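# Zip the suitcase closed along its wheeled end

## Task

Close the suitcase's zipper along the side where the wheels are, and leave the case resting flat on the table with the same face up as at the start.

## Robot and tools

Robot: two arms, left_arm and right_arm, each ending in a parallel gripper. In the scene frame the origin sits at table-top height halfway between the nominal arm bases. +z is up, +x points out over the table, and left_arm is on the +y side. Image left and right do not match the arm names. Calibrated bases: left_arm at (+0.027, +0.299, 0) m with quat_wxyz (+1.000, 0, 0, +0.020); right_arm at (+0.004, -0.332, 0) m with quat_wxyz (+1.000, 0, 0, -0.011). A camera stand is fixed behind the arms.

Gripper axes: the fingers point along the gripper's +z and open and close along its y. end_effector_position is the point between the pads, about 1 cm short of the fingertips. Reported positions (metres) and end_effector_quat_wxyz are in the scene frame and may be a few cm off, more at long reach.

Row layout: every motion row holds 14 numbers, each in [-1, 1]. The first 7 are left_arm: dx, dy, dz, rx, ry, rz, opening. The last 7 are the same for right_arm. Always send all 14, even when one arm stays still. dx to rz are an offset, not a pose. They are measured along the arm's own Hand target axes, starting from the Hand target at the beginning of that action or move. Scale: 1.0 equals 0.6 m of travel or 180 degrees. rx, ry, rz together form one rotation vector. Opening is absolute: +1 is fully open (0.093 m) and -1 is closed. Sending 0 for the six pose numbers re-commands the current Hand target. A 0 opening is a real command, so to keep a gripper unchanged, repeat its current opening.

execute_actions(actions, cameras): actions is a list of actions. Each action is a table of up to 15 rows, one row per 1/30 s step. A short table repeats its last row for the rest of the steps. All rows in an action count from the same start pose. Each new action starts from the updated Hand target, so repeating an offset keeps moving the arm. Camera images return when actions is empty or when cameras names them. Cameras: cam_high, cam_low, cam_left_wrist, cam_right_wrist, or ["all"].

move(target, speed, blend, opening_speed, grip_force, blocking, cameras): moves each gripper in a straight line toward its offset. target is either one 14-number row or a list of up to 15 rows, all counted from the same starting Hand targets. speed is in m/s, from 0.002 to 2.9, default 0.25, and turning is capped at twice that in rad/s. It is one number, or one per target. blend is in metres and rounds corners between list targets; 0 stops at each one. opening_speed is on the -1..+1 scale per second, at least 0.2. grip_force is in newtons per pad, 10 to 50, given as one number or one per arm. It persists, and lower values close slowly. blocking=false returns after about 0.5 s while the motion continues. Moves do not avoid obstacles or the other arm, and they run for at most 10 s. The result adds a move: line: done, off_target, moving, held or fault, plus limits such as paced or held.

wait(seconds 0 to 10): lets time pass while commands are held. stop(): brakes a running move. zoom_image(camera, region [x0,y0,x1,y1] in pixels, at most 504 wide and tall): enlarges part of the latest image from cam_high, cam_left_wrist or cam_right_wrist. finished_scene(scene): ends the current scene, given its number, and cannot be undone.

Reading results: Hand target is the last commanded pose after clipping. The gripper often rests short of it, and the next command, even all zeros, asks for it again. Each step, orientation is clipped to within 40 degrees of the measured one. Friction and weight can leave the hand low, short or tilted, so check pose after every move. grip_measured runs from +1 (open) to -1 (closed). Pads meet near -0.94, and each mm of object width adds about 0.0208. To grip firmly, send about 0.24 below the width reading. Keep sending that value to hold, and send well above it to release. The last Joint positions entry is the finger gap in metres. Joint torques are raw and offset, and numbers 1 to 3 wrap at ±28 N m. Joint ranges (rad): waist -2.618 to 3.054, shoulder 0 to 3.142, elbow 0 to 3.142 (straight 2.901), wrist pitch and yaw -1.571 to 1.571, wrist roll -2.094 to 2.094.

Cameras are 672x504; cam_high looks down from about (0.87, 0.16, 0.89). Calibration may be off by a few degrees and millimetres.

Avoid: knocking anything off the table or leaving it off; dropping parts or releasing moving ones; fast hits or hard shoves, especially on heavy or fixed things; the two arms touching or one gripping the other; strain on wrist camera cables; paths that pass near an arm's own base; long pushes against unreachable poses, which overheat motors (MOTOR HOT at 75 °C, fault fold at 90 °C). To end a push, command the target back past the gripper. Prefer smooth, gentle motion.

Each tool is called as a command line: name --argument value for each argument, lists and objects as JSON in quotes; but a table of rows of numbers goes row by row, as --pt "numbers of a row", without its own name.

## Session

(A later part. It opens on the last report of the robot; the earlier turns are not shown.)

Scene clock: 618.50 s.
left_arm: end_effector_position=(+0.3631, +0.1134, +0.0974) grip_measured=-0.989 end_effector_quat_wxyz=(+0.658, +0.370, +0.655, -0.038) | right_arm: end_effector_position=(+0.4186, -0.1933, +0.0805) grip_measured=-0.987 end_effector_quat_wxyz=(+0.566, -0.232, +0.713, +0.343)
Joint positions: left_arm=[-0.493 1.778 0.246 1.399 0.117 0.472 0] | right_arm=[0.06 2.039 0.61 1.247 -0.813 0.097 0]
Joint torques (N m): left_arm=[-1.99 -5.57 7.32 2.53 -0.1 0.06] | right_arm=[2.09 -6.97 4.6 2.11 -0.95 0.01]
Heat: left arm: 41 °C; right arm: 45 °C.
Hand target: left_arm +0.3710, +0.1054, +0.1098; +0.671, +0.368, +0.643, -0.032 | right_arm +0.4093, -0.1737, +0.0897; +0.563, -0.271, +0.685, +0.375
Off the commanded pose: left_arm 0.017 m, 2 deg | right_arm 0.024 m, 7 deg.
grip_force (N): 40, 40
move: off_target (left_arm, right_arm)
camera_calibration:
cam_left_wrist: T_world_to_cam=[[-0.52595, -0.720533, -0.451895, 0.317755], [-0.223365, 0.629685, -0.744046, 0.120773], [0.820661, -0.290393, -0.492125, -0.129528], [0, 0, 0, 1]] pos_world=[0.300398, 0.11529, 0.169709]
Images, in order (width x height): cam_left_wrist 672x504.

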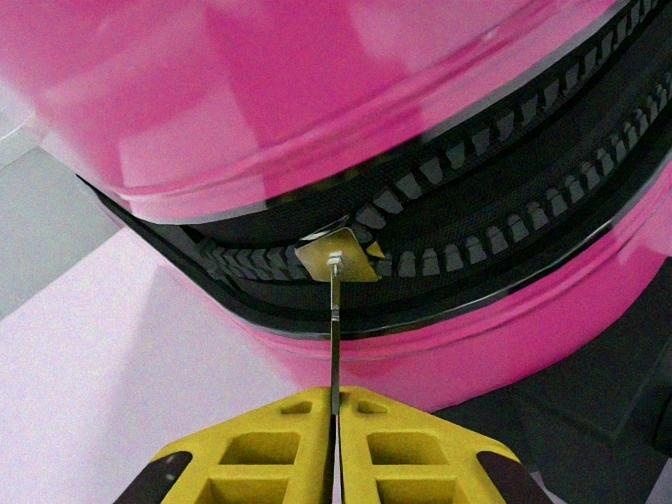

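move --target '[-0.012,0.005,-0.004,0,0,-0.65,-1,0,0,0,0,0,0,-1]' --speed 0.3 --cameras '["cam_left_wrist","cam_high"]'

zoom_image --camera "cam_left_wrist" --region '[236, 304, 436, 504]'

Scene clock: 635.97 s.
left_arm: end_effector_position=(+0.3630, +0.1088, +0.0990) grip_measured=-0.991 end_effector_quat_wxyz=(+0.308, -0.362, +0.667, -0.574) | right_arm: end_effector_position=(+0.4146, -0.1897, +0.0812) grip_measured=-0.987 end_effector_quat_wxyz=(+0.561, -0.242, +0.708, +0.354)
Joint positions: left_arm=[-0.506 1.736 0.262 1.321 0.113 -1.558 0] | right_arm=[0.061 2.039 0.61 1.247 -0.844 0.097 0]
Joint torques (N m): left_arm=[-1.09 -6.79 6.24 2.73 -0.09 0] | right_arm=[2.11 -6.84 4.7 2.09 -0.66 0.02]
Heat: left arm: 40 °C; right arm: 45 °C.
Hand target: left_arm +0.3692, +0.1057, +0.1177; +0.323, -0.356, +0.649, -0.589 | right_arm +0.4093, -0.1737, +0.0897; +0.563, -0.271, +0.685, +0.375
Off the commanded pose: left_arm 0.020 m, 3 deg | right_arm 0.019 m, 5 deg.
grip_force (N): 40, 40
move: off_target (left_arm, right_arm)
camera_calibration:
cam_left_wrist: T_world_to_cam=[[0.126728, -0.096244, 0.987257, -0.132081], [-0.848853, -0.525467, 0.0577357, 0.398282], [0.513215, -0.845353, -0.148288, 0.00786657], [0, 0, 0, 1]] pos_world=[0.350783, 0.203222, 0.108569]
Images, in order (width x height): cam_high 672x504, cam_left_wrist 672x504.

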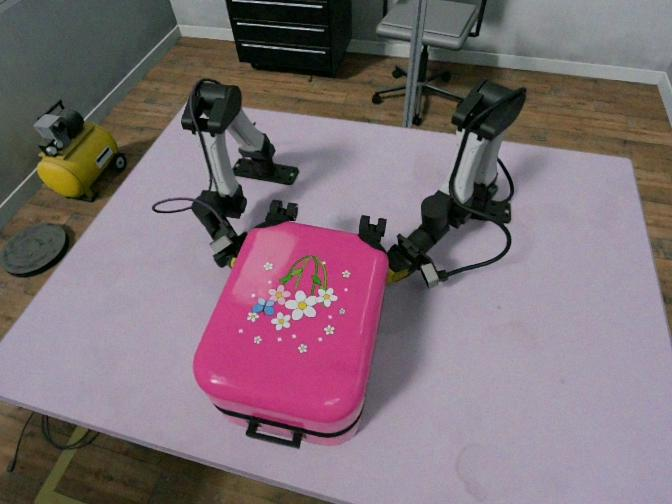

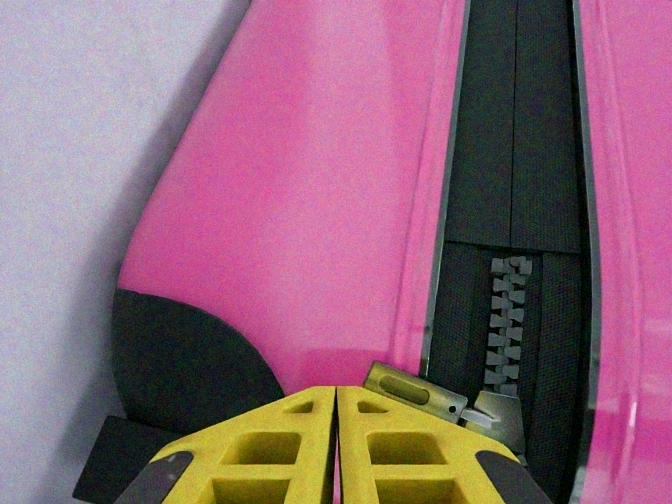

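Scaled by 2.520 from the camera's 672x504 image, which has a finer 960x720 frame.

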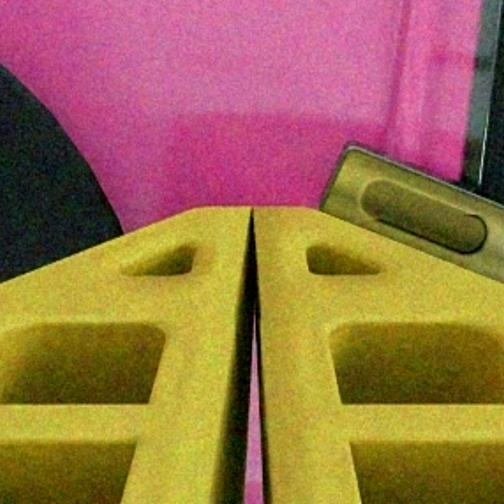

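move --pt "0 0 -0.07 0 0 0 -1 0 0 0 0 0 0 -1" --pt "0 0.01 -0.08 0 0 0.58 -0.4 0 0 0 0 0 0 -1" --speed '[0.1,0.6]' --cameras '["cam_left_wrist"]'

Scene clock: 649.60 s.
left_arm: end_effector_position=(+0.3308, +0.1284, +0.1195) grip_measured=-0.402 end_effector_quat_wxyz=(+0.664, +0.291, +0.679, -0.111) | right_arm: end_effector_position=(+0.4146, -0.1897, +0.0812) grip_measured=-0.987 end_effector_quat_wxyz=(+0.561, -0.242, +0.708, +0.354)
Joint positions: left_arm=[-0.497 1.558 0.114 1.35 0.113 0.25 0.026] | right_arm=[0.061 2.039 0.61 1.247 -0.844 0.097 0]
Joint torques (N m): left_arm=[0.25 -2.58 3.22 2.79 0.12 0.1] | right_arm=[2.07 -6.89 4.57 2.11 -0.66 0.02]
Motor temperatures (°C): left_arm=[20 26 30 41 19 19 20] | right_arm=[19 25 30 46 18 19 20]
Heat: left arm: 41 °C; right arm: 46 °C.
Hand target: left_arm +0.3284, +0.1316, +0.1164; +0.664, +0.295, +0.679, -0.106 | right_arm +0.4093, -0.1737, +0.0897; +0.563, -0.271, +0.685, +0.375
Off the commanded pose: left_arm 0.005 m, 1 deg | right_arm 0.019 m, 5 deg.
grip_force (N): 40, 40
move: off_target (right_arm)
camera_calibration:
cam_left_wrist: T_world_to_cam=[[-0.53657, -0.805445, -0.251698, 0.312124], [-0.303611, 0.462562, -0.832981, 0.179265], [0.787346, -0.370534, -0.492739, -0.066457], [0, 0, 0, 1]] pos_world=[0.274228, 0.143853, 0.195139]
Images, in order (width x height): cam_left_wrist 672x504.

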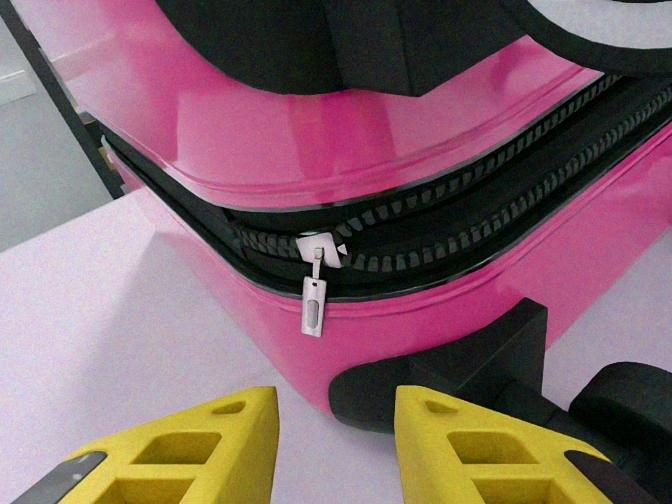

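move --pt "0.013 0.013 0.05 0 0 0 -0.4 0 0 0 0 0 0 -1" --pt "0.013 0.013 0.08 0 0 0 -0.4 0 0 0 0 0 0 -1" --speed 0.06 --blend '[0.01,0]' --cameras '["cam_left_wrist"]'

Scene clock: 656.63 s.
left_arm: end_effector_position=(+0.3675, +0.1181, +0.1005) grip_measured=-0.402 end_effector_quat_wxyz=(+0.653, +0.292, +0.690, -0.108) | right_arm: end_effector_position=(+0.4146, -0.1897, +0.0812) grip_measured=-0.987 end_effector_quat_wxyz=(+0.561, -0.242, +0.708, +0.354)
Joint positions: left_arm=[-0.471 1.775 0.253 1.397 0.131 0.252 0.026] | right_arm=[0.061 2.039 0.61 1.247 -0.844 0.097 0]
Joint torques (N m): left_arm=[-0.59 -3.41 6.15 2.85 0.1 0.07] | right_arm=[2.1 -6.86 4.64 2.1 -0.65 0.03]
Heat: left arm: 41 °C; right arm: 46 °C.
Hand target: left_arm +0.3734, +0.1143, +0.1062; +0.664, +0.295, +0.679, -0.105 | right_arm +0.4093, -0.1737, +0.0897; +0.563, -0.271, +0.685, +0.375
Off the commanded pose: left_arm 0.009 m, 2 deg | right_arm 0.019 m, 5 deg.
grip_force (N): 40, 40
move: off_target (right_arm); blend cut to 0.009 m at target 1
camera_calibration:
cam_left_wrist: T_world_to_cam=[[-0.53705, -0.806222, -0.248161, 0.318581], [-0.329481, 0.4713, -0.818119, 0.186289], [0.776543, -0.357607, -0.518746, -0.103527], [0, 0, 0, 1]] pos_world=[0.312866, 0.132027, 0.177762]
Images, in order (width x height): cam_left_wrist 672x504.

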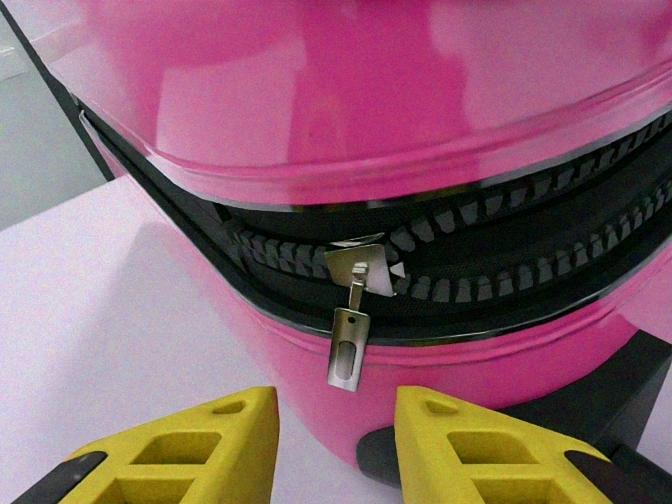

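move --pt "0.0 -0.005 0.02 0 0 0.06 -0.5 0 0 0 0 0 0 -1" --pt "0.0 -0.005 0.04 0 0 0.06 -0.5 0 0 0 0 0 0 -1" --pt "0.0 -0.005 0.04 0 0 0.06 -1 0 0 0 0 0 0 -1" --speed 0.06 --blend '[0.01,0,0]' --cameras '["cam_left_wrist"]'

zoom_image --camera "cam_left_wrist" --region '[236, 230, 436, 430]'

Scene clock: 668.40 s.
left_arm: end_effector_position=(+0.3863, +0.1139, +0.1057) grip_measured=-0.990 end_effector_quat_wxyz=(+0.674, +0.328, +0.660, -0.052) | right_arm: end_effector_position=(+0.4218, -0.1980, +0.0812) grip_measured=-0.987 end_effector_quat_wxyz=(+0.571, -0.226, +0.715, +0.335)
Joint positions: left_arm=[-0.471 1.839 0.321 1.432 0.107 0.394 0] | right_arm=[0.053 2.039 0.61 1.252 -0.796 0.097 0]
Joint torques (N m): left_arm=[-2.36 -3.15 7.91 2.22 0.13 0.53] | right_arm=[2.61 -6.97 4.56 2.06 -1.14 0]
Heat: left arm: 41 °C; right arm: 46 °C.
Hand target: left_arm +0.3920, +0.0990, +0.1031; +0.671, +0.358, +0.648, -0.043 | right_arm +0.4093, -0.1737, +0.0897; +0.563, -0.271, +0.685, +0.375
Off the commanded pose: left_arm 0.016 m, 4 deg | right_arm 0.029 m, 8 deg.
grip_force (N): 40, 40
move: off_target (left_arm, right_arm); blend cut to 0.006 m at target 1; target 3's new opening was sent with left_arm's hand 0.017 m and 4 deg from that target
camera_calibration:
cam_left_wrist: T_world_to_cam=[[-0.494984, -0.776961, -0.389003, 0.321924], [-0.246122, 0.554731, -0.794794, 0.154597], [0.833316, -0.297668, -0.46581, -0.151279], [0, 0, 0, 1]] pos_world=[0.32346, 0.119332, 0.177635]
Images, in order (width x height): cam_left_wrist 672x504.

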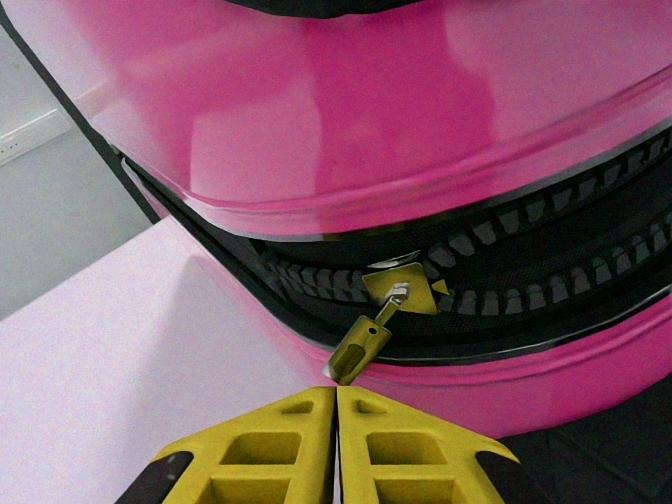

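Scaled by 2.520 from the camera's 672x504 image, which has a finer 960x720 frame.

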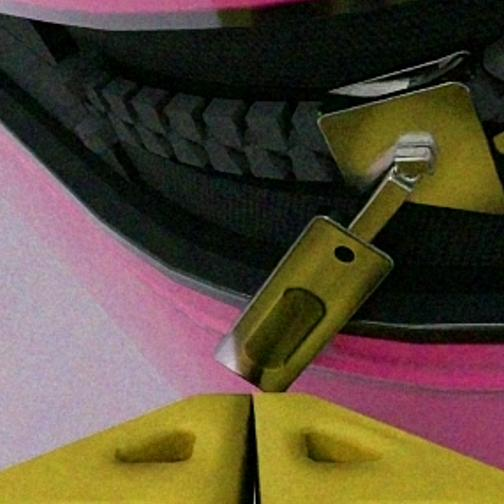

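move --target '[0,0,-0.07,0,0,0,-0.3,0,0,0,0,0,0,-1]' --cameras '["all"]'

Scene clock: 696.20 s.
left_arm: end_effector_position=(+0.3618, +0.1237, +0.1016) grip_measured=-0.301 end_effector_quat_wxyz=(+0.665, +0.349, +0.659, -0.041) | right_arm: end_effector_position=(+0.4157, -0.1907, +0.0815) grip_measured=-0.987 end_effector_quat_wxyz=(+0.564, -0.240, +0.708, +0.351)
Joint positions: left_arm=[-0.469 1.769 0.22 1.437 0.119 0.438 0.031] | right_arm=[0.06 2.041 0.61 1.252 -0.837 0.097 0]
Joint torques (N m): left_arm=[-0.84 -6.45 2.55 2.64 0.2 0.08] | right_arm=[2.15 -6.95 4.62 2.06 -0.73 0.02]
Heat: left arm: 40 °C; right arm: 48 °C.
Hand target: left_arm +0.3567, +0.1216, +0.1072; +0.671, +0.357, +0.648, -0.043 | right_arm +0.4093, -0.1737, +0.0898; +0.563, -0.271, +0.685, +0.375
Off the commanded pose: left_arm 0.008 m, 2 deg | right_arm 0.020 m, 5 deg.
grip_force (N): 40, 40
move: off_target (right_arm)
camera_calibration:
cam_left_wrist: T_world_to_cam=[[-0.506665, -0.75038, -0.424524, 0.320382], [-0.238786, 0.59528, -0.767218, 0.129424], [0.828415, -0.287352, -0.480788, -0.127768], [0, 0, 0, 1]] pos_world=[0.299076, 0.12665, 0.173878]
cam_right_wrist: T_world_to_cam=[[0.730741, -0.651525, -0.203798, -0.413231], [-0.491469, -0.294902, -0.819446, 0.251144], [0.473789, 0.698963, -0.535701, 0.0627554], [0, 0, 0, 1]] pos_world=[0.395662, -0.239031, 0.155202]

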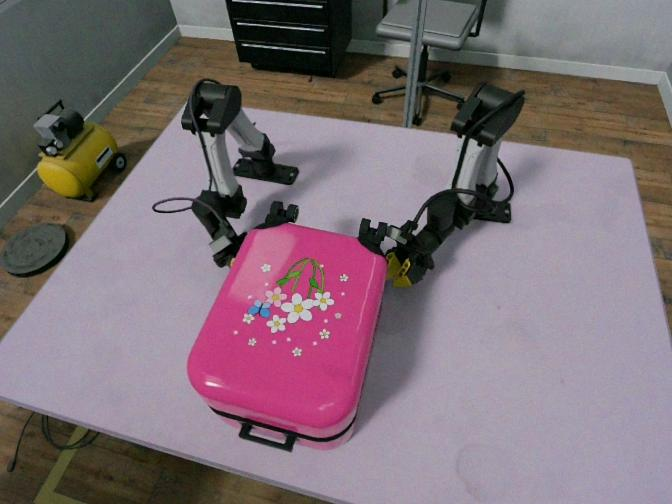

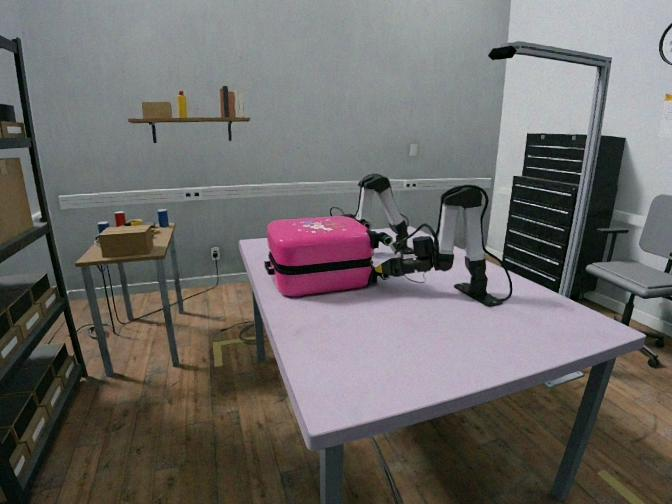

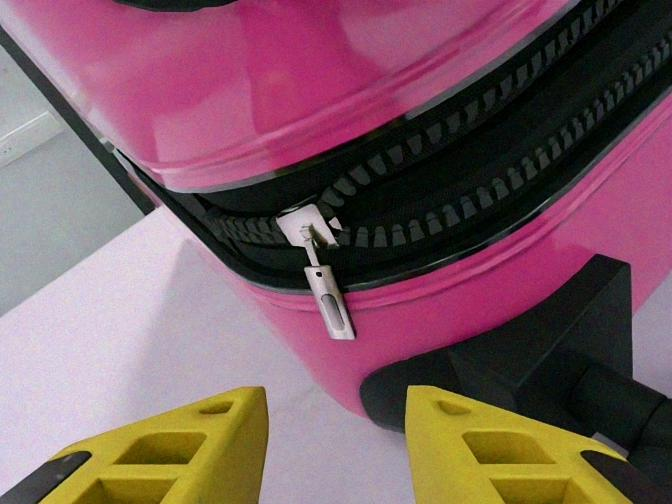

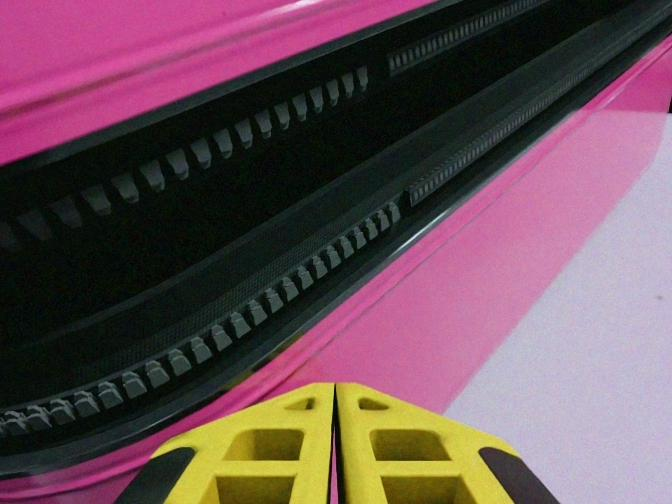

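move --target '[0,0,0.045,0,0,-0.09,-0.3,0,0,0,0,0,0,-1]' --cameras '["cam_left_wrist"]' --speed 0.15

Scene clock: 705.80 s.
left_arm: end_effector_position=(+0.3662, +0.1167, +0.0921) grip_measured=-0.301 end_effector_quat_wxyz=(+0.645, +0.291, +0.698, -0.111) | right_arm: end_effector_position=(+0.4155, -0.1903, +0.0816) grip_measured=-0.987 end_effector_quat_wxyz=(+0.563, -0.240, +0.708, +0.351)
Joint positions: left_arm=[-0.478 1.802 0.252 1.405 0.126 0.244 0.031] | right_arm=[0.061 2.041 0.61 1.252 -0.838 0.097 0]
Joint torques (N m): left_arm=[-1.32 -3.51 8.49 2.66 0.05 -0.7] | right_arm=[2.11 -6.98 4.63 2.06 -0.72 0.03]
Heat: left arm: 40 °C; right arm: 48 °C.
Hand target: left_arm +0.3794, +0.1071, +0.1047; +0.658, +0.263, +0.692, -0.137 | right_arm +0.4093, -0.1737, +0.0897; +0.563, -0.271, +0.685, +0.375
Off the commanded pose: left_arm 0.020 m, 5 deg | right_arm 0.019 m, 5 deg.
grip_force (N): 40, 40
move: off_target (left_arm, right_arm)
camera_calibration:
cam_left_wrist: T_world_to_cam=[[-0.543254, -0.805351, -0.237244, 0.315868], [-0.347852, 0.473092, -0.809434, 0.185414], [0.764117, -0.357202, -0.537152, -0.101182], [0, 0, 0, 1]] pos_world=[0.313408, 0.130524, 0.170669]
Images, in order (width x height): cam_left_wrist 672x504.

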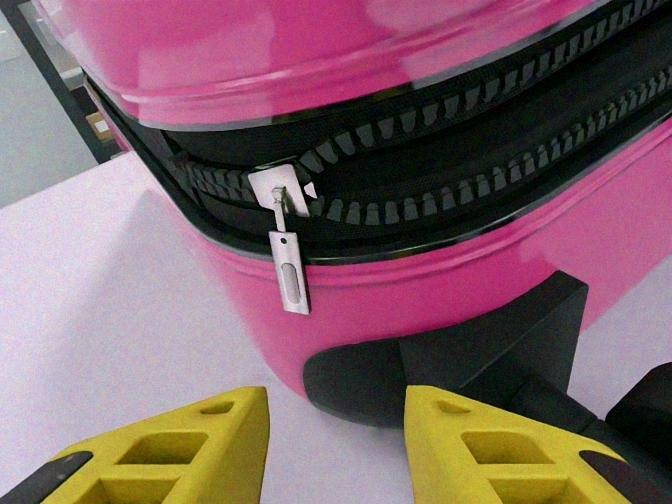

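move --target '[-0.005,0.022,-0.035,0,0,0,-0.5,0,0,0,0,0,0,-1]' --cameras '["cam_left_wrist"]' --speed 0.15

Scene clock: 714.80 s.
left_arm: end_effector_position=(+0.3687, +0.1284, +0.0888) grip_measured=-0.499 end_effector_quat_wxyz=(+0.632, +0.277, +0.714, -0.122) | right_arm: end_effector_position=(+0.4105, -0.1831, +0.0822) grip_measured=-0.987 end_effector_quat_wxyz=(+0.557, -0.252, +0.703, +0.363)
Joint positions: left_arm=[-0.428 1.768 0.248 1.344 0.17 0.208 0.021] | right_arm=[0.071 2.041 0.61 1.252 -0.864 0.097 0]
Joint torques (N m): left_arm=[0.08 -7.82 3.62 3.09 0.26 -0.33] | right_arm=[1.17 -6.91 4.68 2.06 -0.44 0.04]
Heat: left arm: 41 °C; right arm: 48 °C.
Hand target: left_arm +0.3689, +0.1287, +0.1116; +0.658, +0.263, +0.692, -0.137 | right_arm +0.4093, -0.1737, +0.0897; +0.563, -0.271, +0.685, +0.375
Off the commanded pose: left_arm 0.023 m, 5 deg | right_arm 0.012 m, 3 deg.
grip_force (N): 40, 40
move: off_target (left_arm, right_arm)
camera_calibration:
cam_left_wrist: T_world_to_cam=[[-0.544302, -0.816843, -0.191058, 0.32353], [-0.393439, 0.449718, -0.801848, 0.197171], [0.740906, -0.361277, -0.56616, -0.0889577], [0, 0, 0, 1]] pos_world=[0.319582, 0.143464, 0.169549]
Images, in order (width x height): cam_left_wrist 672x504.

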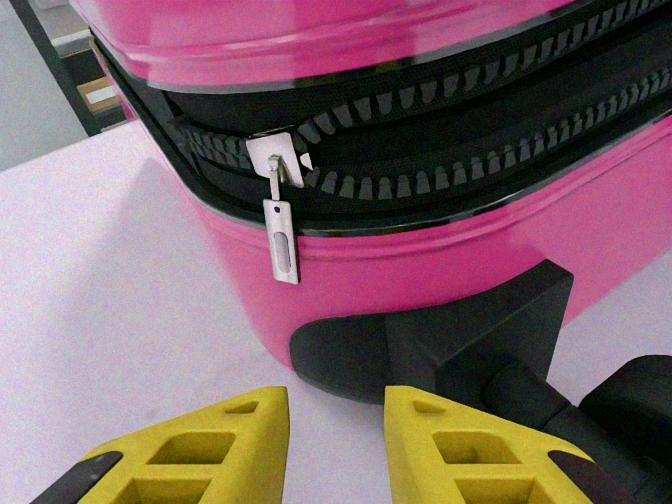

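move --target '[-0.04,0.028,0.01,0,-0.03,0,-0.5,0,0,0,0,0,0,-1]' --cameras '["cam_left_wrist"]' --speed 0.15

Scene clock: 721.03 s.
left_arm: end_effector_position=(+0.3781, +0.1362, +0.1184) grip_measured=-0.499 end_effector_quat_wxyz=(+0.668, +0.259, +0.682, -0.147) | right_arm: end_effector_position=(+0.4094, -0.1818, +0.0823) grip_measured=-0.987 end_effector_quat_wxyz=(+0.556, -0.255, +0.702, +0.366)
Joint positions: left_arm=[-0.365 1.751 0.265 1.419 0.253 0.163 0.021] | right_arm=[0.073 2.041 0.61 1.252 -0.871 0.097 0]
Joint torques (N m): left_arm=[0.01 -6.09 5.85 2.84 0.17 -0.06] | right_arm=[1.02 -6.91 4.72 2.08 -0.37 0.05]
Heat: left arm: 42 °C; right arm: 48 °C.
Hand target: left_arm +0.3830, +0.1349, +0.1374; +0.690, +0.256, +0.660, -0.149 | right_arm +0.4094, -0.1738, +0.0897; +0.563, -0.271, +0.685, +0.375
Off the commanded pose: left_arm 0.020 m, 4 deg | right_arm 0.011 m, 3 deg.
grip_force (N): 40, 40
move: off_target (left_arm, right_arm)
camera_calibration:
cam_left_wrist: T_world_to_cam=[[-0.542362, -0.824533, -0.161213, 0.337533], [-0.326114, 0.383454, -0.864067, 0.212028], [0.77427, -0.416063, -0.476862, -0.0920389], [0, 0, 0, 1]] pos_world=[0.323473, 0.15871, 0.193731]
Images, in order (width x height): cam_left_wrist 672x504.

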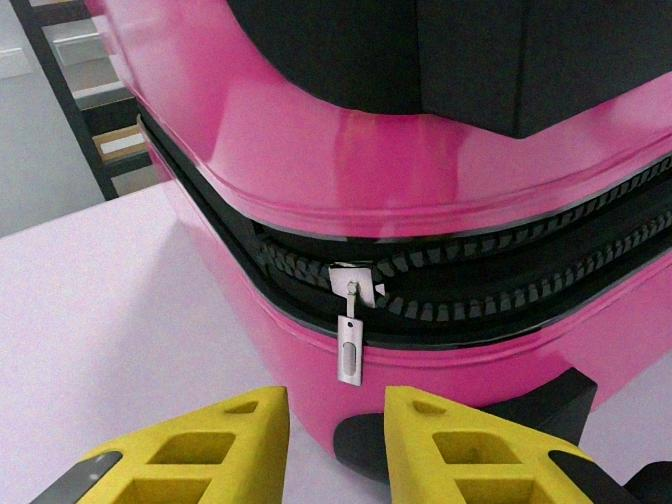

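move --target '[0.018,-0.007,0.056,0,0,0,-0.5,0,0,0,0,0,0,-1]' --cameras '["cam_left_wrist"]' --speed 0.15

Scene clock: 726.70 s.
left_arm: end_effector_position=(+0.4036, +0.1232, +0.1247) grip_measured=-0.499 end_effector_quat_wxyz=(+0.685, +0.249, +0.667, -0.153) | right_arm: end_effector_position=(+0.4110, -0.1830, +0.0820) grip_measured=-0.987 end_effector_quat_wxyz=(+0.558, -0.251, +0.704, +0.362)
Joint positions: left_arm=[-0.382 1.857 0.373 1.469 0.236 0.141 0.021] | right_arm=[0.073 2.041 0.61 1.252 -0.859 0.097 0]
Joint torques (N m): left_arm=[-2.15 -3.32 7.2 2.58 -0.11 0.16] | right_arm=[1.07 -6.9 4.7 2.05 -0.49 0.02]
Heat: left arm: 42 °C; right arm: 49 °C.
Hand target: left_arm +0.4096, +0.1143, +0.1260; +0.690, +0.256, +0.660, -0.149 | right_arm +0.4094, -0.1738, +0.0897; +0.563, -0.271, +0.685, +0.375
Off the commanded pose: left_arm 0.011 m, 1 deg | right_arm 0.012 m, 4 deg.
grip_force (N): 40, 40
move: off_target (left_arm, right_arm)
camera_calibration:
cam_left_wrist: T_world_to_cam=[[-0.535319, -0.830735, -0.152685, 0.338593], [-0.293042, 0.352203, -0.888864, 0.224406], [0.792187, -0.431083, -0.431981, -0.125216], [0, 0, 0, 1]] pos_world=[0.34621, 0.148266, 0.197074]
Images, in order (width x height): cam_left_wrist 672x504.

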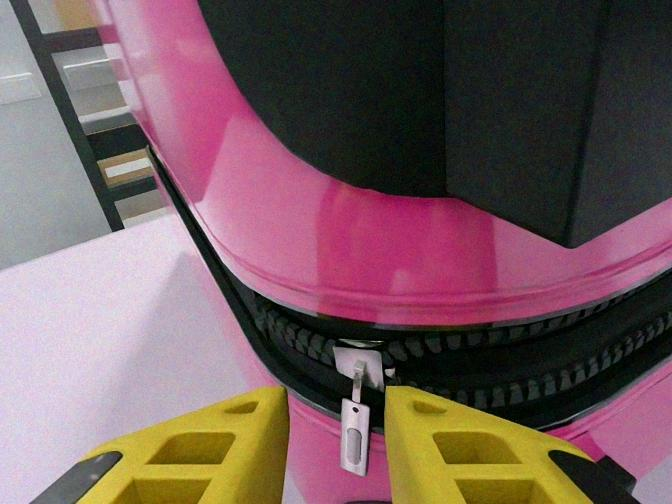

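move --target '[0.033,-0.002,0.022,0,0,0,-0.5,0,0,0,0,0,0,-1]' --cameras '["cam_left_wrist"]' --speed 0.1

Scene clock: 733.70 s.
left_arm: end_effector_position=(+0.4226, +0.1194, +0.1228) grip_measured=-0.499 end_effector_quat_wxyz=(+0.701, +0.232, +0.656, -0.157) | right_arm: end_effector_position=(+0.4134, -0.1859, +0.0817) grip_measured=-0.987 end_effector_quat_wxyz=(+0.561, -0.246, +0.706, +0.356)
Joint positions: left_arm=[-0.382 1.969 0.447 1.554 0.219 0.112 0.021] | right_arm=[0.07 2.041 0.61 1.252 -0.845 0.097 0]
Joint torques (N m): left_arm=[-2.36 -2.07 4.9 2.57 0.05 0.4] | right_arm=[1.42 -6.9 4.62 2.06 -0.63 0.02]
Heat: left arm: 42 °C; right arm: 49 °C.
Hand target: left_arm +0.4217, +0.1087, +0.1061; +0.690, +0.256, +0.661, -0.149 | right_arm +0.4093, -0.1736, +0.0897; +0.563, -0.271, +0.685, +0.375
Off the commanded pose: left_arm 0.020 m, 3 deg | right_arm 0.015 m, 4 deg.
grip_force (N): 40, 40
move: off_target (left_arm, right_arm)
camera_calibration:
cam_left_wrist: T_world_to_cam=[[-0.517446, -0.845075, -0.134529, 0.337167], [-0.27321, 0.312138, -0.909904, 0.22863], [0.810929, -0.434071, -0.392398, -0.155148], [0, 0, 0, 1]] pos_world=[0.362744, 0.146222, 0.19251]
Images, in order (width x height): cam_left_wrist 672x504.

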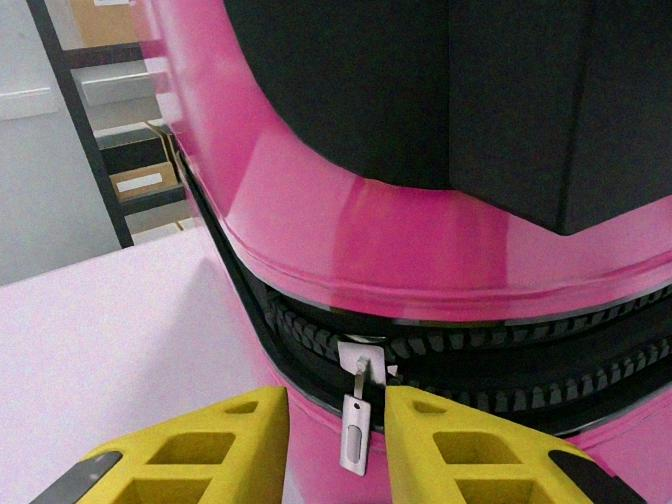

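move --target '[0,0,0,0,0,0,-1,0,0,0,0,0,0,-1]' --cameras '["cam_left_wrist"]'

Scene clock: 740.43 s.
left_arm: end_effector_position=(+0.4229, +0.1194, +0.1122) grip_measured=-0.990 end_effector_quat_wxyz=(+0.691, +0.229, +0.667, -0.158) | right_arm: end_effector_position=(+0.4134, -0.1859, +0.0817) grip_measured=-0.987 end_effector_quat_wxyz=(+0.561, -0.246, +0.706, +0.356)
Joint positions: left_arm=[-0.385 1.992 0.447 1.549 0.211 0.105 0] | right_arm=[0.07 2.041 0.61 1.252 -0.845 0.097 0]
Joint torques (N m): left_arm=[-2.04 -3.92 4.86 2.61 0.12 0.48] | right_arm=[1.33 -6.91 4.62 2.06 -0.66 0.02]
Heat: left arm: 41 °C; right arm: 49 °C.
Hand target: left_arm +0.4217, +0.1088, +0.1061; +0.690, +0.256, +0.661, -0.149 | right_arm +0.4093, -0.1736, +0.0897; +0.563, -0.271, +0.685, +0.375
Off the commanded pose: left_arm 0.012 m, 3 deg | right_arm 0.015 m, 4 deg.
grip_force (N): 40, 40
move: off_target (left_arm, right_arm)
camera_calibration:
cam_left_wrist: T_world_to_cam=[[-0.517226, -0.847182, -0.121494, 0.334599], [-0.301939, 0.313455, -0.900322, 0.229968], [0.800819, -0.428986, -0.417924, -0.153072], [0, 0, 0, 1]] pos_world=[0.365083, 0.145716, 0.183724]
Images, in order (width x height): cam_left_wrist 672x504.

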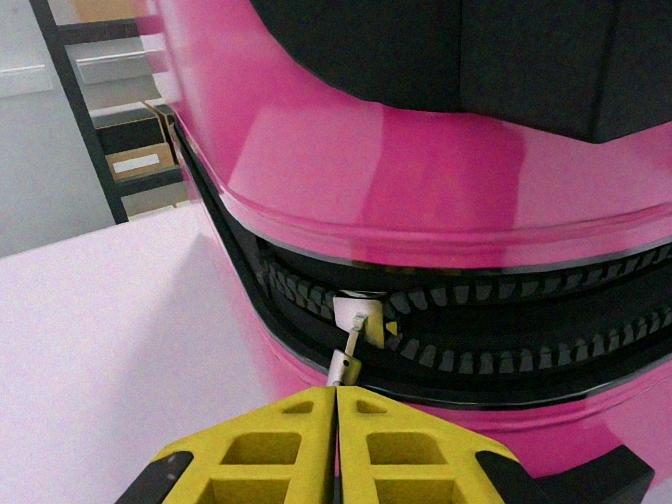

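move --target '[-0.01,-0.06,-0.005,0,0,0,-1,0,0,0,0,0,0,-1]' --cameras '["cam_left_wrist","cam_high"]' --speed 0.08

Scene clock: 748.20 s.
left_arm: end_effector_position=(+0.4154, +0.1027, +0.1112) grip_measured=-0.990 end_effector_quat_wxyz=(+0.693, +0.202, +0.677, -0.146) | right_arm: end_effector_position=(+0.4211, -0.1985, +0.0817) grip_measured=-0.987 end_effector_quat_wxyz=(+0.571, -0.228, +0.713, +0.337)
Joint positions: left_arm=[-0.489 1.992 0.44 1.554 0.05 0.082 0] | right_arm=[0.049 2.041 0.61 1.257 -0.808 0.097 0]
Joint torques (N m): left_arm=[-4.27 -5.45 2.56 2.74 0.41 0.68] | right_arm=[2.95 -6.99 4.48 2.04 -1.04 0.01]
Heat: left arm: 40 °C; right arm: 49 °C.
Hand target: left_arm +0.3990, +0.0799, +0.1064; +0.690, +0.256, +0.660, -0.149 | right_arm +0.4093, -0.1737, +0.0897; +0.563, -0.271, +0.685, +0.375
Off the commanded pose: left_arm 0.028 m, 6 deg | right_arm 0.029 m, 7 deg.
joint sent to its limit (left arm) — joint 4 (wrist pitch), upper limit. The joint targets still meet the commanded pose.
grip_force (N): 40, 40
move: off_target (left_arm, right_arm)
camera_calibration:
cam_left_wrist: T_world_to_cam=[[-0.469431, -0.877564, -0.0975453, 0.297009], [-0.331538, 0.277574, -0.901685, 0.248089], [0.818362, -0.390939, -0.421248, -0.165387], [0, 0, 0, 1]] pos_world=[0.357023, 0.127126, 0.183001]
Images, in order (width x height): cam_high 672x504, cam_left_wrist 672x504.

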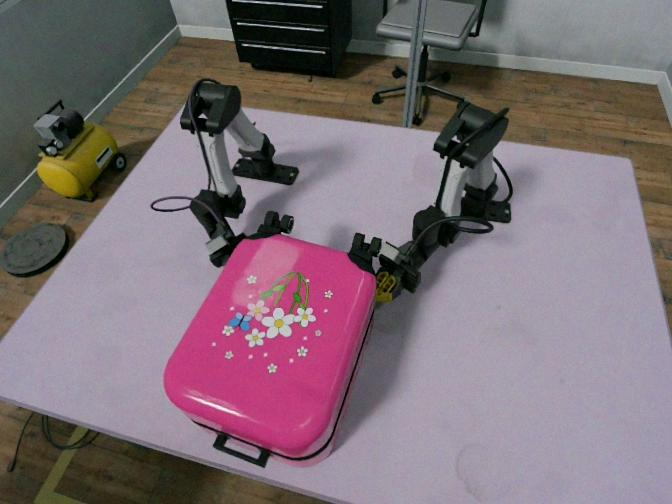

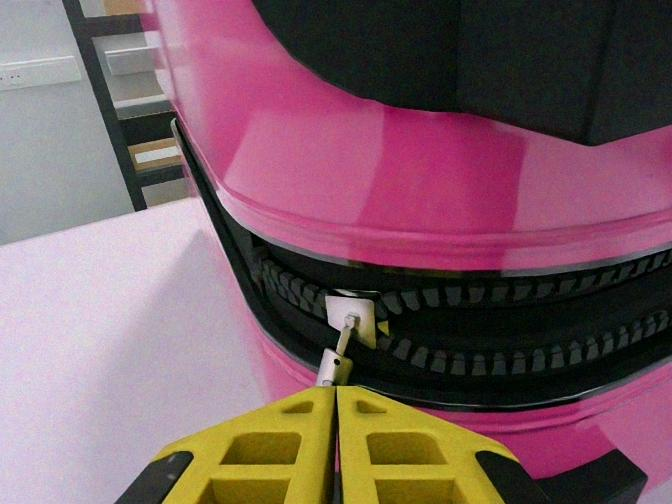

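move --target '[-0.035,0.03,-0.045,0,0,0,-1,0,0,0,0,0,0,-1]' --cameras '["cam_left_wrist"]' --speed 0.08

Scene clock: 759.50 s.
left_arm: end_effector_position=(+0.3901, +0.1088, +0.1234) grip_measured=-0.990 end_effector_quat_wxyz=(+0.685, +0.239, +0.672, -0.149) | right_arm: end_effector_position=(+0.4184, -0.1958, +0.0821) grip_measured=-0.987 end_effector_quat_wxyz=(+0.568, -0.234, +0.710, +0.344)
Joint positions: left_arm=[-0.471 1.843 0.342 1.484 0.125 0.13 0] | right_arm=[0.05 2.041 0.61 1.256 -0.828 0.097 0]
Joint torques (N m): left_arm=[-0.49 -7.64 3.14 2.55 0.33 0.25] | right_arm=[2.92 -6.94 4.53 2.03 -0.82 0.01]
Heat: left arm: 40 °C; right arm: 50 °C.
Hand target: left_arm +0.3846, +0.1069, +0.1299; +0.690, +0.256, +0.661, -0.149 | right_arm +0.4093, -0.1737, +0.0898; +0.563, -0.271, +0.685, +0.375
Off the commanded pose: left_arm 0.009 m, 2 deg | right_arm 0.025 m, 6 deg.
grip_force (N): 40, 40
move: off_target (right_arm)
camera_calibration:
cam_left_wrist: T_world_to_cam=[[-0.518936, -0.842809, -0.142754, 0.312841], [-0.307955, 0.340113, -0.888531, 0.231439], [0.797414, -0.417128, -0.436044, -0.124374], [0, 0, 0, 1]] pos_world=[0.332795, 0.13307, 0.196068]
Images, in order (width x height): cam_left_wrist 672x504.

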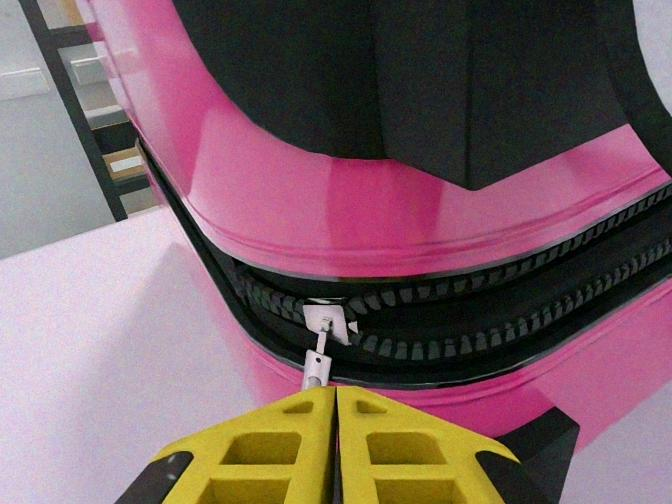

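move --target '[-0.015,-0.07,0.0,0,0,0,-1,0,0,0,0,0,0,-1]' --cameras '["cam_left_wrist"]' --speed 0.08

zoom_image --camera "cam_left_wrist" --region '[200, 200, 500, 425]'

Scene clock: 765.73 s.
left_arm: end_effector_position=(+0.3683, +0.0831, +0.1234) grip_measured=-0.990 end_effector_quat_wxyz=(+0.683, +0.231, +0.677, -0.148) | right_arm: end_effector_position=(+0.4261, -0.2052, +0.0818) grip_measured=-0.987 end_effector_quat_wxyz=(+0.579, -0.216, +0.717, +0.323)
Joint positions: left_arm=[-0.62 1.82 0.315 1.482 -0.038 0.114 0] | right_arm=[0.042 2.041 0.61 1.26 -0.775 0.097 0]
Joint torques (N m): left_arm=[-2.84 -7.17 4.44 2.52 0.16 0.36] | right_arm=[3.45 -7.17 4.26 2.02 -1.35 0]
Motor temperatures (°C): left_arm=[20 26 28 40 19 19 20] | right_arm=[19 26 29 51 19 19 20]
Heat: left arm: 40 °C; right arm: 51 °C.
Hand target: left_arm +0.3610, +0.0710, +0.1323; +0.690, +0.256, +0.660, -0.149 | right_arm +0.4093, -0.1737, +0.0898; +0.563, -0.271, +0.685, +0.375
Off the commanded pose: left_arm 0.017 m, 4 deg | right_arm 0.037 m, 10 deg.
grip_force (N): 40, 40
move: off_target (left_arm, right_arm)
camera_calibration:
cam_left_wrist: T_world_to_cam=[[-0.507933, -0.85149, -0.130263, 0.275083], [-0.322885, 0.328401, -0.887636, 0.239853], [0.798592, -0.4088, -0.441739, -0.118112], [0, 0, 0, 1]] pos_world=[0.311492, 0.107178, 0.19656]
Images, in order (width x height): cam_left_wrist 672x504.

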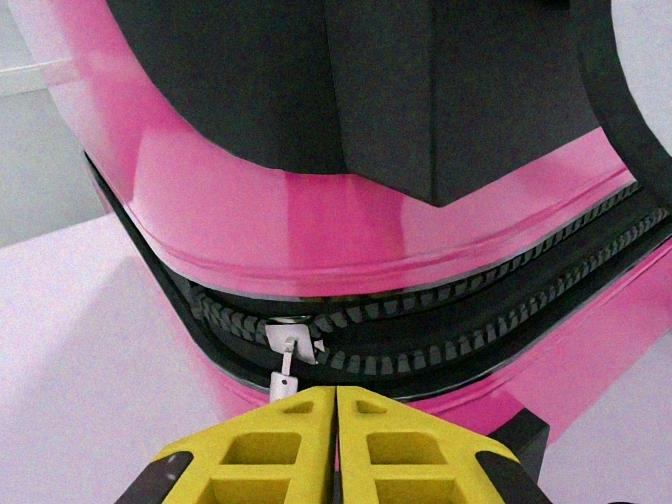

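Scaled by 1.680 from the camera's 672x504 image, which has a finer 960x720 frame.

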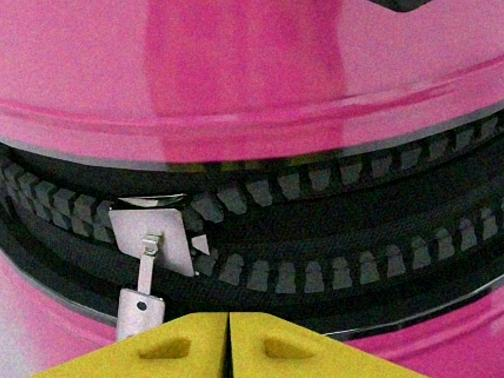

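move --target '[0,0.0,-0.05,0,0,0,-0.4,0,0,0,0,0,0,-1]' --cameras '["cam_left_wrist"]' --speed 0.15 --grip_force 50

Scene clock: 778.20 s.
left_arm: end_effector_position=(+0.3408, +0.0880, +0.1216) grip_measured=-0.402 end_effector_quat_wxyz=(+0.677, +0.252, +0.676, -0.147) | right_arm: end_effector_position=(+0.4142, -0.1881, +0.0824) grip_measured=-0.987 end_effector_quat_wxyz=(+0.563, -0.244, +0.706, +0.354)
Joint positions: left_arm=[-0.65 1.74 0.215 1.483 -0.039 0.141 0.026] | right_arm=[0.064 2.041 0.61 1.256 -0.845 0.097 0]
Joint torques (N m): left_arm=[-0.99 -6.12 2.91 2.94 0.13 0.14] | right_arm=[1.76 -6.9 4.62 2.03 -0.62 0.05]
Heat: left arm: 40 °C; right arm: 52 °C.
Hand target: left_arm +0.3359, +0.0875, +0.1324; +0.690, +0.256, +0.661, -0.149 | right_arm +0.4093, -0.1737, +0.0898; +0.563, -0.271, +0.685, +0.375
Off the commanded pose: left_arm 0.012 m, 2 deg | right_arm 0.017 m, 5 deg.
move: off_target (left_arm, right_arm)
camera_calibration:
cam_left_wrist: T_world_to_cam=[[-0.532614, -0.831432, -0.158252, 0.275007], [-0.313854, 0.367674, -0.875392, 0.219737], [0.786014, -0.416578, -0.456777, -0.0881606], [0, 0, 0, 1]] pos_world=[0.284734, 0.111133, 0.195607]
Images, in order (width x height): cam_left_wrist 672x504.

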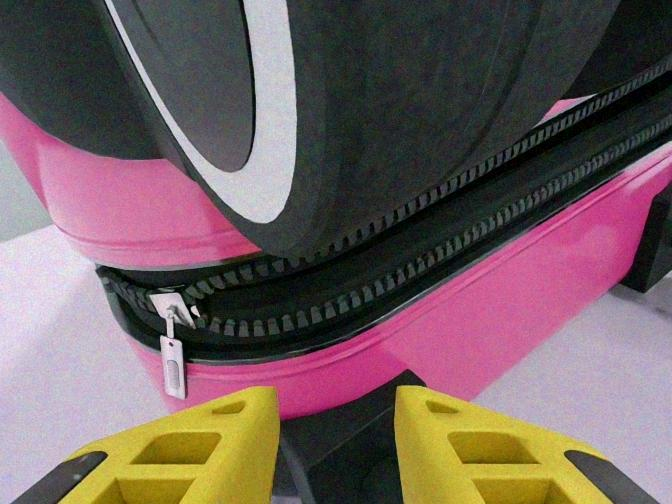

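move --target '[0.01,0.085,0.01,0.05,0,0,-0.4,0,0,0,0,0,0,-1]' --cameras '["cam_left_wrist"]' --speed 0.2

Scene clock: 791.07 s.
left_arm: end_effector_position=(+0.3642, +0.1278, +0.1229) grip_measured=-0.402 end_effector_quat_wxyz=(+0.655, +0.301, +0.661, -0.206) | right_arm: end_effector_position=(+0.4142, -0.1881, +0.0824) grip_measured=-0.987 end_effector_quat_wxyz=(+0.563, -0.244, +0.706, +0.354)
Joint positions: left_arm=[-0.31 1.725 0.259 1.403 0.462 0.15 0.026] | right_arm=[0.064 2.041 0.61 1.256 -0.845 0.097 0]
Joint torques (N m): left_arm=[0.1 -6.01 6.19 2.37 0.17 0.16] | right_arm=[1.77 -6.87 4.68 2.04 -0.63 0.01]
Heat: left arm: 40 °C; right arm: 52 °C.
Hand target: left_arm +0.3692, +0.1270, +0.1345; +0.668, +0.309, +0.647, -0.200 | right_arm +0.4093, -0.1737, +0.0898; +0.563, -0.271, +0.685, +0.375
Off the commanded pose: left_arm 0.013 m, 2 deg | right_arm 0.017 m, 5 deg.
move: off_target (left_arm, right_arm)
camera_calibration:
cam_left_wrist: T_world_to_cam=[[-0.66277, -0.73604, -0.137772, 0.353449], [-0.27225, 0.408244, -0.87133, 0.192682], [0.697578, -0.539983, -0.470959, -0.0396755], [0, 0, 0, 1]] pos_world=[0.31439, 0.160067, 0.1979]
Images, in order (width x height): cam_left_wrist 672x504.

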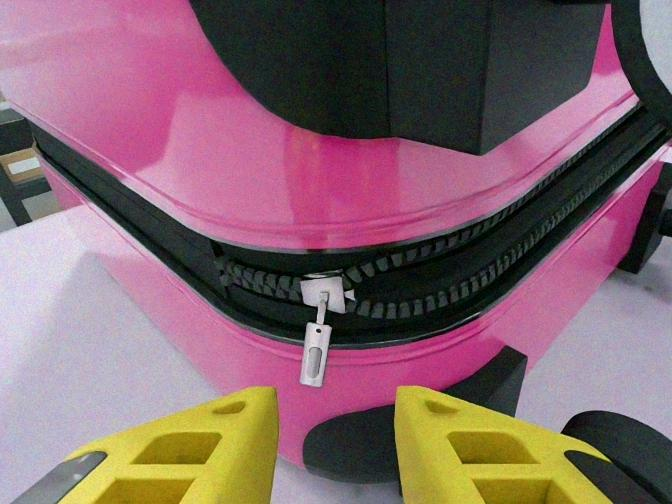

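move --target '[0.022,0.012,0.045,0,0,0.04,-0.4,0,0,0,0,0,0,-1]' --cameras '["cam_left_wrist"]' --speed 0.12

Scene clock: 796.63 s.
left_arm: end_effector_position=(+0.3900, +0.1193, +0.1166) grip_measured=-0.402 end_effector_quat_wxyz=(+0.668, +0.343, +0.640, -0.166) | right_arm: end_effector_position=(+0.4142, -0.1881, +0.0824) grip_measured=-0.987 end_effector_quat_wxyz=(+0.563, -0.244, +0.706, +0.354)
Joint positions: left_arm=[-0.313 1.838 0.365 1.413 0.463 0.275 0.026] | right_arm=[0.064 2.041 0.61 1.256 -0.845 0.097 0]
Joint torques (N m): left_arm=[-1.09 -3.88 6.04 2.76 0.06 0.15] | right_arm=[1.81 -6.91 4.66 2.02 -0.63 0.03]
Heat: left arm: 40 °C; right arm: 52 °C.
Hand target: left_arm +0.3951, +0.1158, +0.1219; +0.679, +0.349, +0.626, -0.158 | right_arm +0.4093, -0.1737, +0.0898; +0.563, -0.271, +0.685, +0.375
Off the commanded pose: left_arm 0.008 m, 2 deg | right_arm 0.017 m, 5 deg.
move: off_target (right_arm)
camera_calibration:
cam_left_wrist: T_world_to_cam=[[-0.65326, -0.710641, -0.261228, 0.371146], [-0.19314, 0.490018, -0.850047, 0.154682], [0.732085, -0.504849, -0.457362, -0.0844589], [0, 0, 0, 1]] pos_world=[0.334161, 0.145316, 0.189812]
Images, in order (width x height): cam_left_wrist 672x504.

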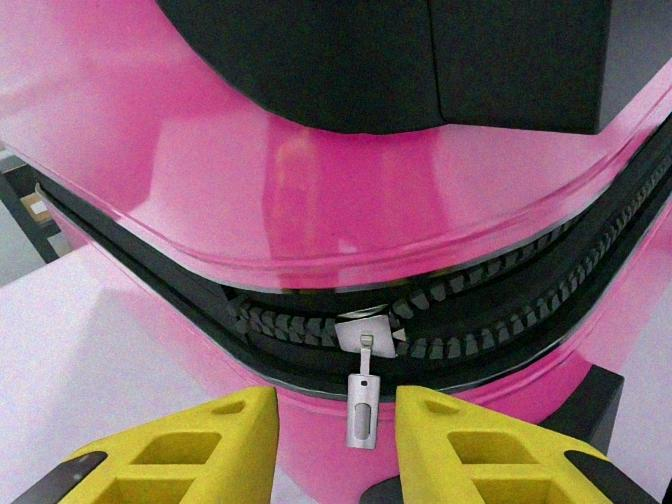

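move --target '[0.025,-0.012,0.024,0,0,0,-0.4,0,0,0,0,0,0,-1]' --cameras '["cam_left_wrist"]' --speed 0.1

Scene clock: 802.30 s.
left_arm: end_effector_position=(+0.4035, +0.1178, +0.1152) grip_measured=-0.402 end_effector_quat_wxyz=(+0.689, +0.334, +0.625, -0.151) | right_arm: end_effector_position=(+0.4155, -0.1892, +0.0822) grip_measured=-0.987 end_effector_quat_wxyz=(+0.564, -0.241, +0.707, +0.351)
Joint positions: left_arm=[-0.321 1.944 0.406 1.533 0.426 0.276 0.026] | right_arm=[0.064 2.041 0.61 1.256 -0.835 0.097 0]
Joint torques (N m): left_arm=[-2.77 -3.1 5.65 2.34 0.07 0.12] | right_arm=[1.8 -6.99 4.59 2.03 -0.74 0.01]
Heat: left arm: 41 °C; right arm: 52 °C.
Hand target: left_arm +0.4035, +0.1044, +0.1049; +0.679, +0.349, +0.626, -0.158 | right_arm +0.4093, -0.1737, +0.0898; +0.563, -0.271, +0.685, +0.375
Off the commanded pose: left_arm 0.017 m, 2 deg | right_arm 0.018 m, 5 deg.
move: off_target (left_arm, right_arm)
camera_calibration:
cam_left_wrist: T_world_to_cam=[[-0.61808, -0.732426, -0.285533, 0.369648], [-0.16125, 0.47362, -0.865842, 0.147606], [0.7694, -0.489117, -0.410839, -0.117965], [0, 0, 0, 1]] pos_world=[0.343036, 0.143132, 0.184885]
Images, in order (width x height): cam_left_wrist 672x504.

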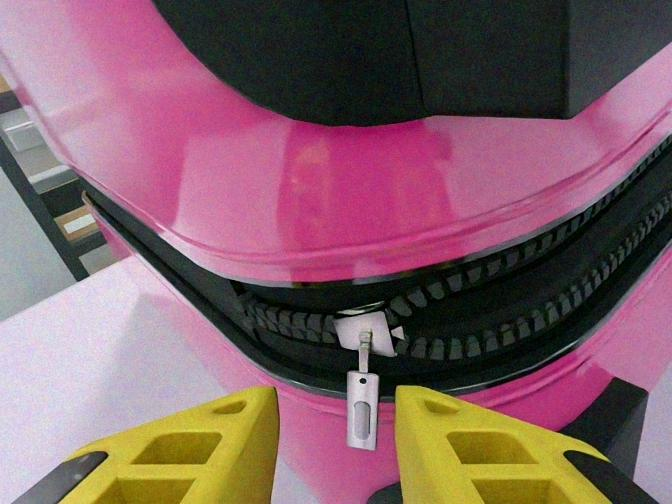

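move --target '[-0.006,-0.008,-0.002,0,0,0,-1,0,0,0,0,0,0,-1]' --cameras '["cam_left_wrist"]' --speed 0.1

Scene clock: 808.93 s.
left_arm: end_effector_position=(+0.4023, +0.1133, +0.1104) grip_measured=-0.990 end_effector_quat_wxyz=(+0.684, +0.334, +0.631, -0.151) | right_arm: end_effector_position=(+0.4150, -0.1887, +0.0823) grip_measured=-0.987 end_effector_quat_wxyz=(+0.564, -0.243, +0.707, +0.352)
Joint positions: left_arm=[-0.341 1.951 0.406 1.524 0.403 0.277 0] | right_arm=[0.064 2.041 0.61 1.256 -0.839 0.097 0]
Joint torques (N m): left_arm=[-2.67 -4.94 4.66 2.41 0.16 0.12] | right_arm=[1.8 -6.9 4.64 2.03 -0.69 0.01]
Heat: left arm: 40 °C; right arm: 52 °C.
Hand target: left_arm +0.3989, +0.1012, +0.1071; +0.679, +0.349, +0.626, -0.158 | right_arm +0.4093, -0.1737, +0.0898; +0.563, -0.271, +0.685, +0.375
Off the commanded pose: left_arm 0.013 m, 2 deg | right_arm 0.018 m, 5 deg.
move: off_target (left_arm, right_arm)
camera_calibration:
cam_left_wrist: T_world_to_cam=[[-0.620303, -0.732517, -0.280433, 0.364502], [-0.175168, 0.477874, -0.860786, 0.149968], [0.764553, -0.484825, -0.42474, -0.118221], [0, 0, 0, 1]] pos_world=[0.342757, 0.138022, 0.181096]
Images, in order (width x height): cam_left_wrist 672x504.

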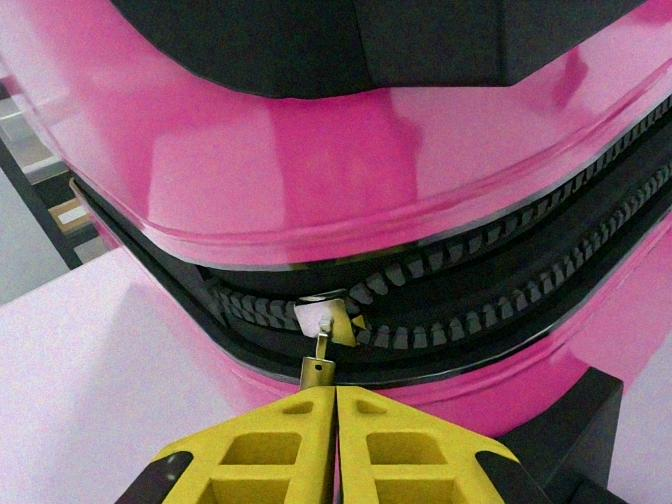

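move --target '[-0.025,0.02,-0.03,0,0,0,-1,0,0,0,0,0,0,-1]' --cameras '["cam_left_wrist"]' --speed 0.1

Scene clock: 813.23 s.
left_arm: end_effector_position=(+0.3950, +0.1162, +0.1229) grip_measured=-0.990 end_effector_quat_wxyz=(+0.678, +0.342, +0.630, -0.162) | right_arm: end_effector_position=(+0.4150, -0.1887, +0.0823) grip_measured=-0.987 end_effector_quat_wxyz=(+0.564, -0.243, +0.707, +0.352)
Joint positions: left_arm=[-0.322 1.851 0.385 1.434 0.45 0.277 0] | right_arm=[0.064 2.041 0.61 1.256 -0.839 0.097 0]
Joint torques (N m): left_arm=[0.08 -7.5 2.91 2.38 0.24 0.14] | right_arm=[1.78 -6.97 4.63 2.03 -0.7 0.02]
Heat: left arm: 40 °C; right arm: 52 °C.
Hand target: left_arm +0.3909, +0.1184, +0.1254; +0.679, +0.349, +0.626, -0.158 | right_arm +0.4093, -0.1737, +0.0898; +0.563, -0.271, +0.685, +0.375
Off the commanded pose: left_arm 0.005 m, 1 deg | right_arm 0.018 m, 5 deg.
move: off_target (right_arm)
camera_calibration:
cam_left_wrist: T_world_to_cam=[[-0.643057, -0.714416, -0.275842, 0.37197], [-0.169759, 0.48421, -0.858326, 0.154916], [0.746766, -0.505125, -0.432653, -0.0956271], [0, 0, 0, 1]] pos_world=[0.336907, 0.142425, 0.1942]
Images, in order (width x height): cam_left_wrist 672x504.

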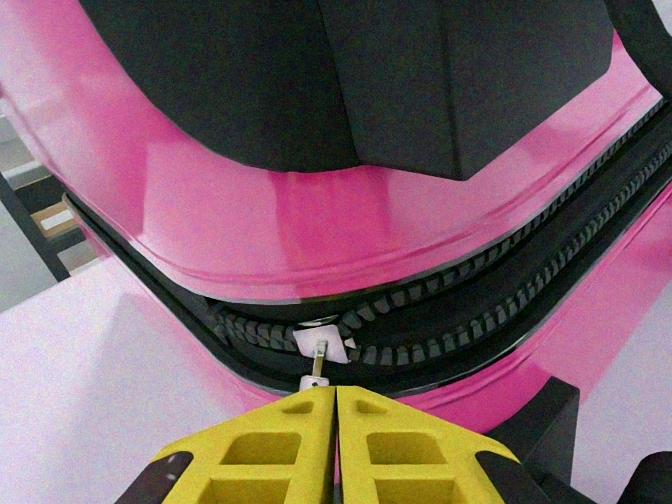

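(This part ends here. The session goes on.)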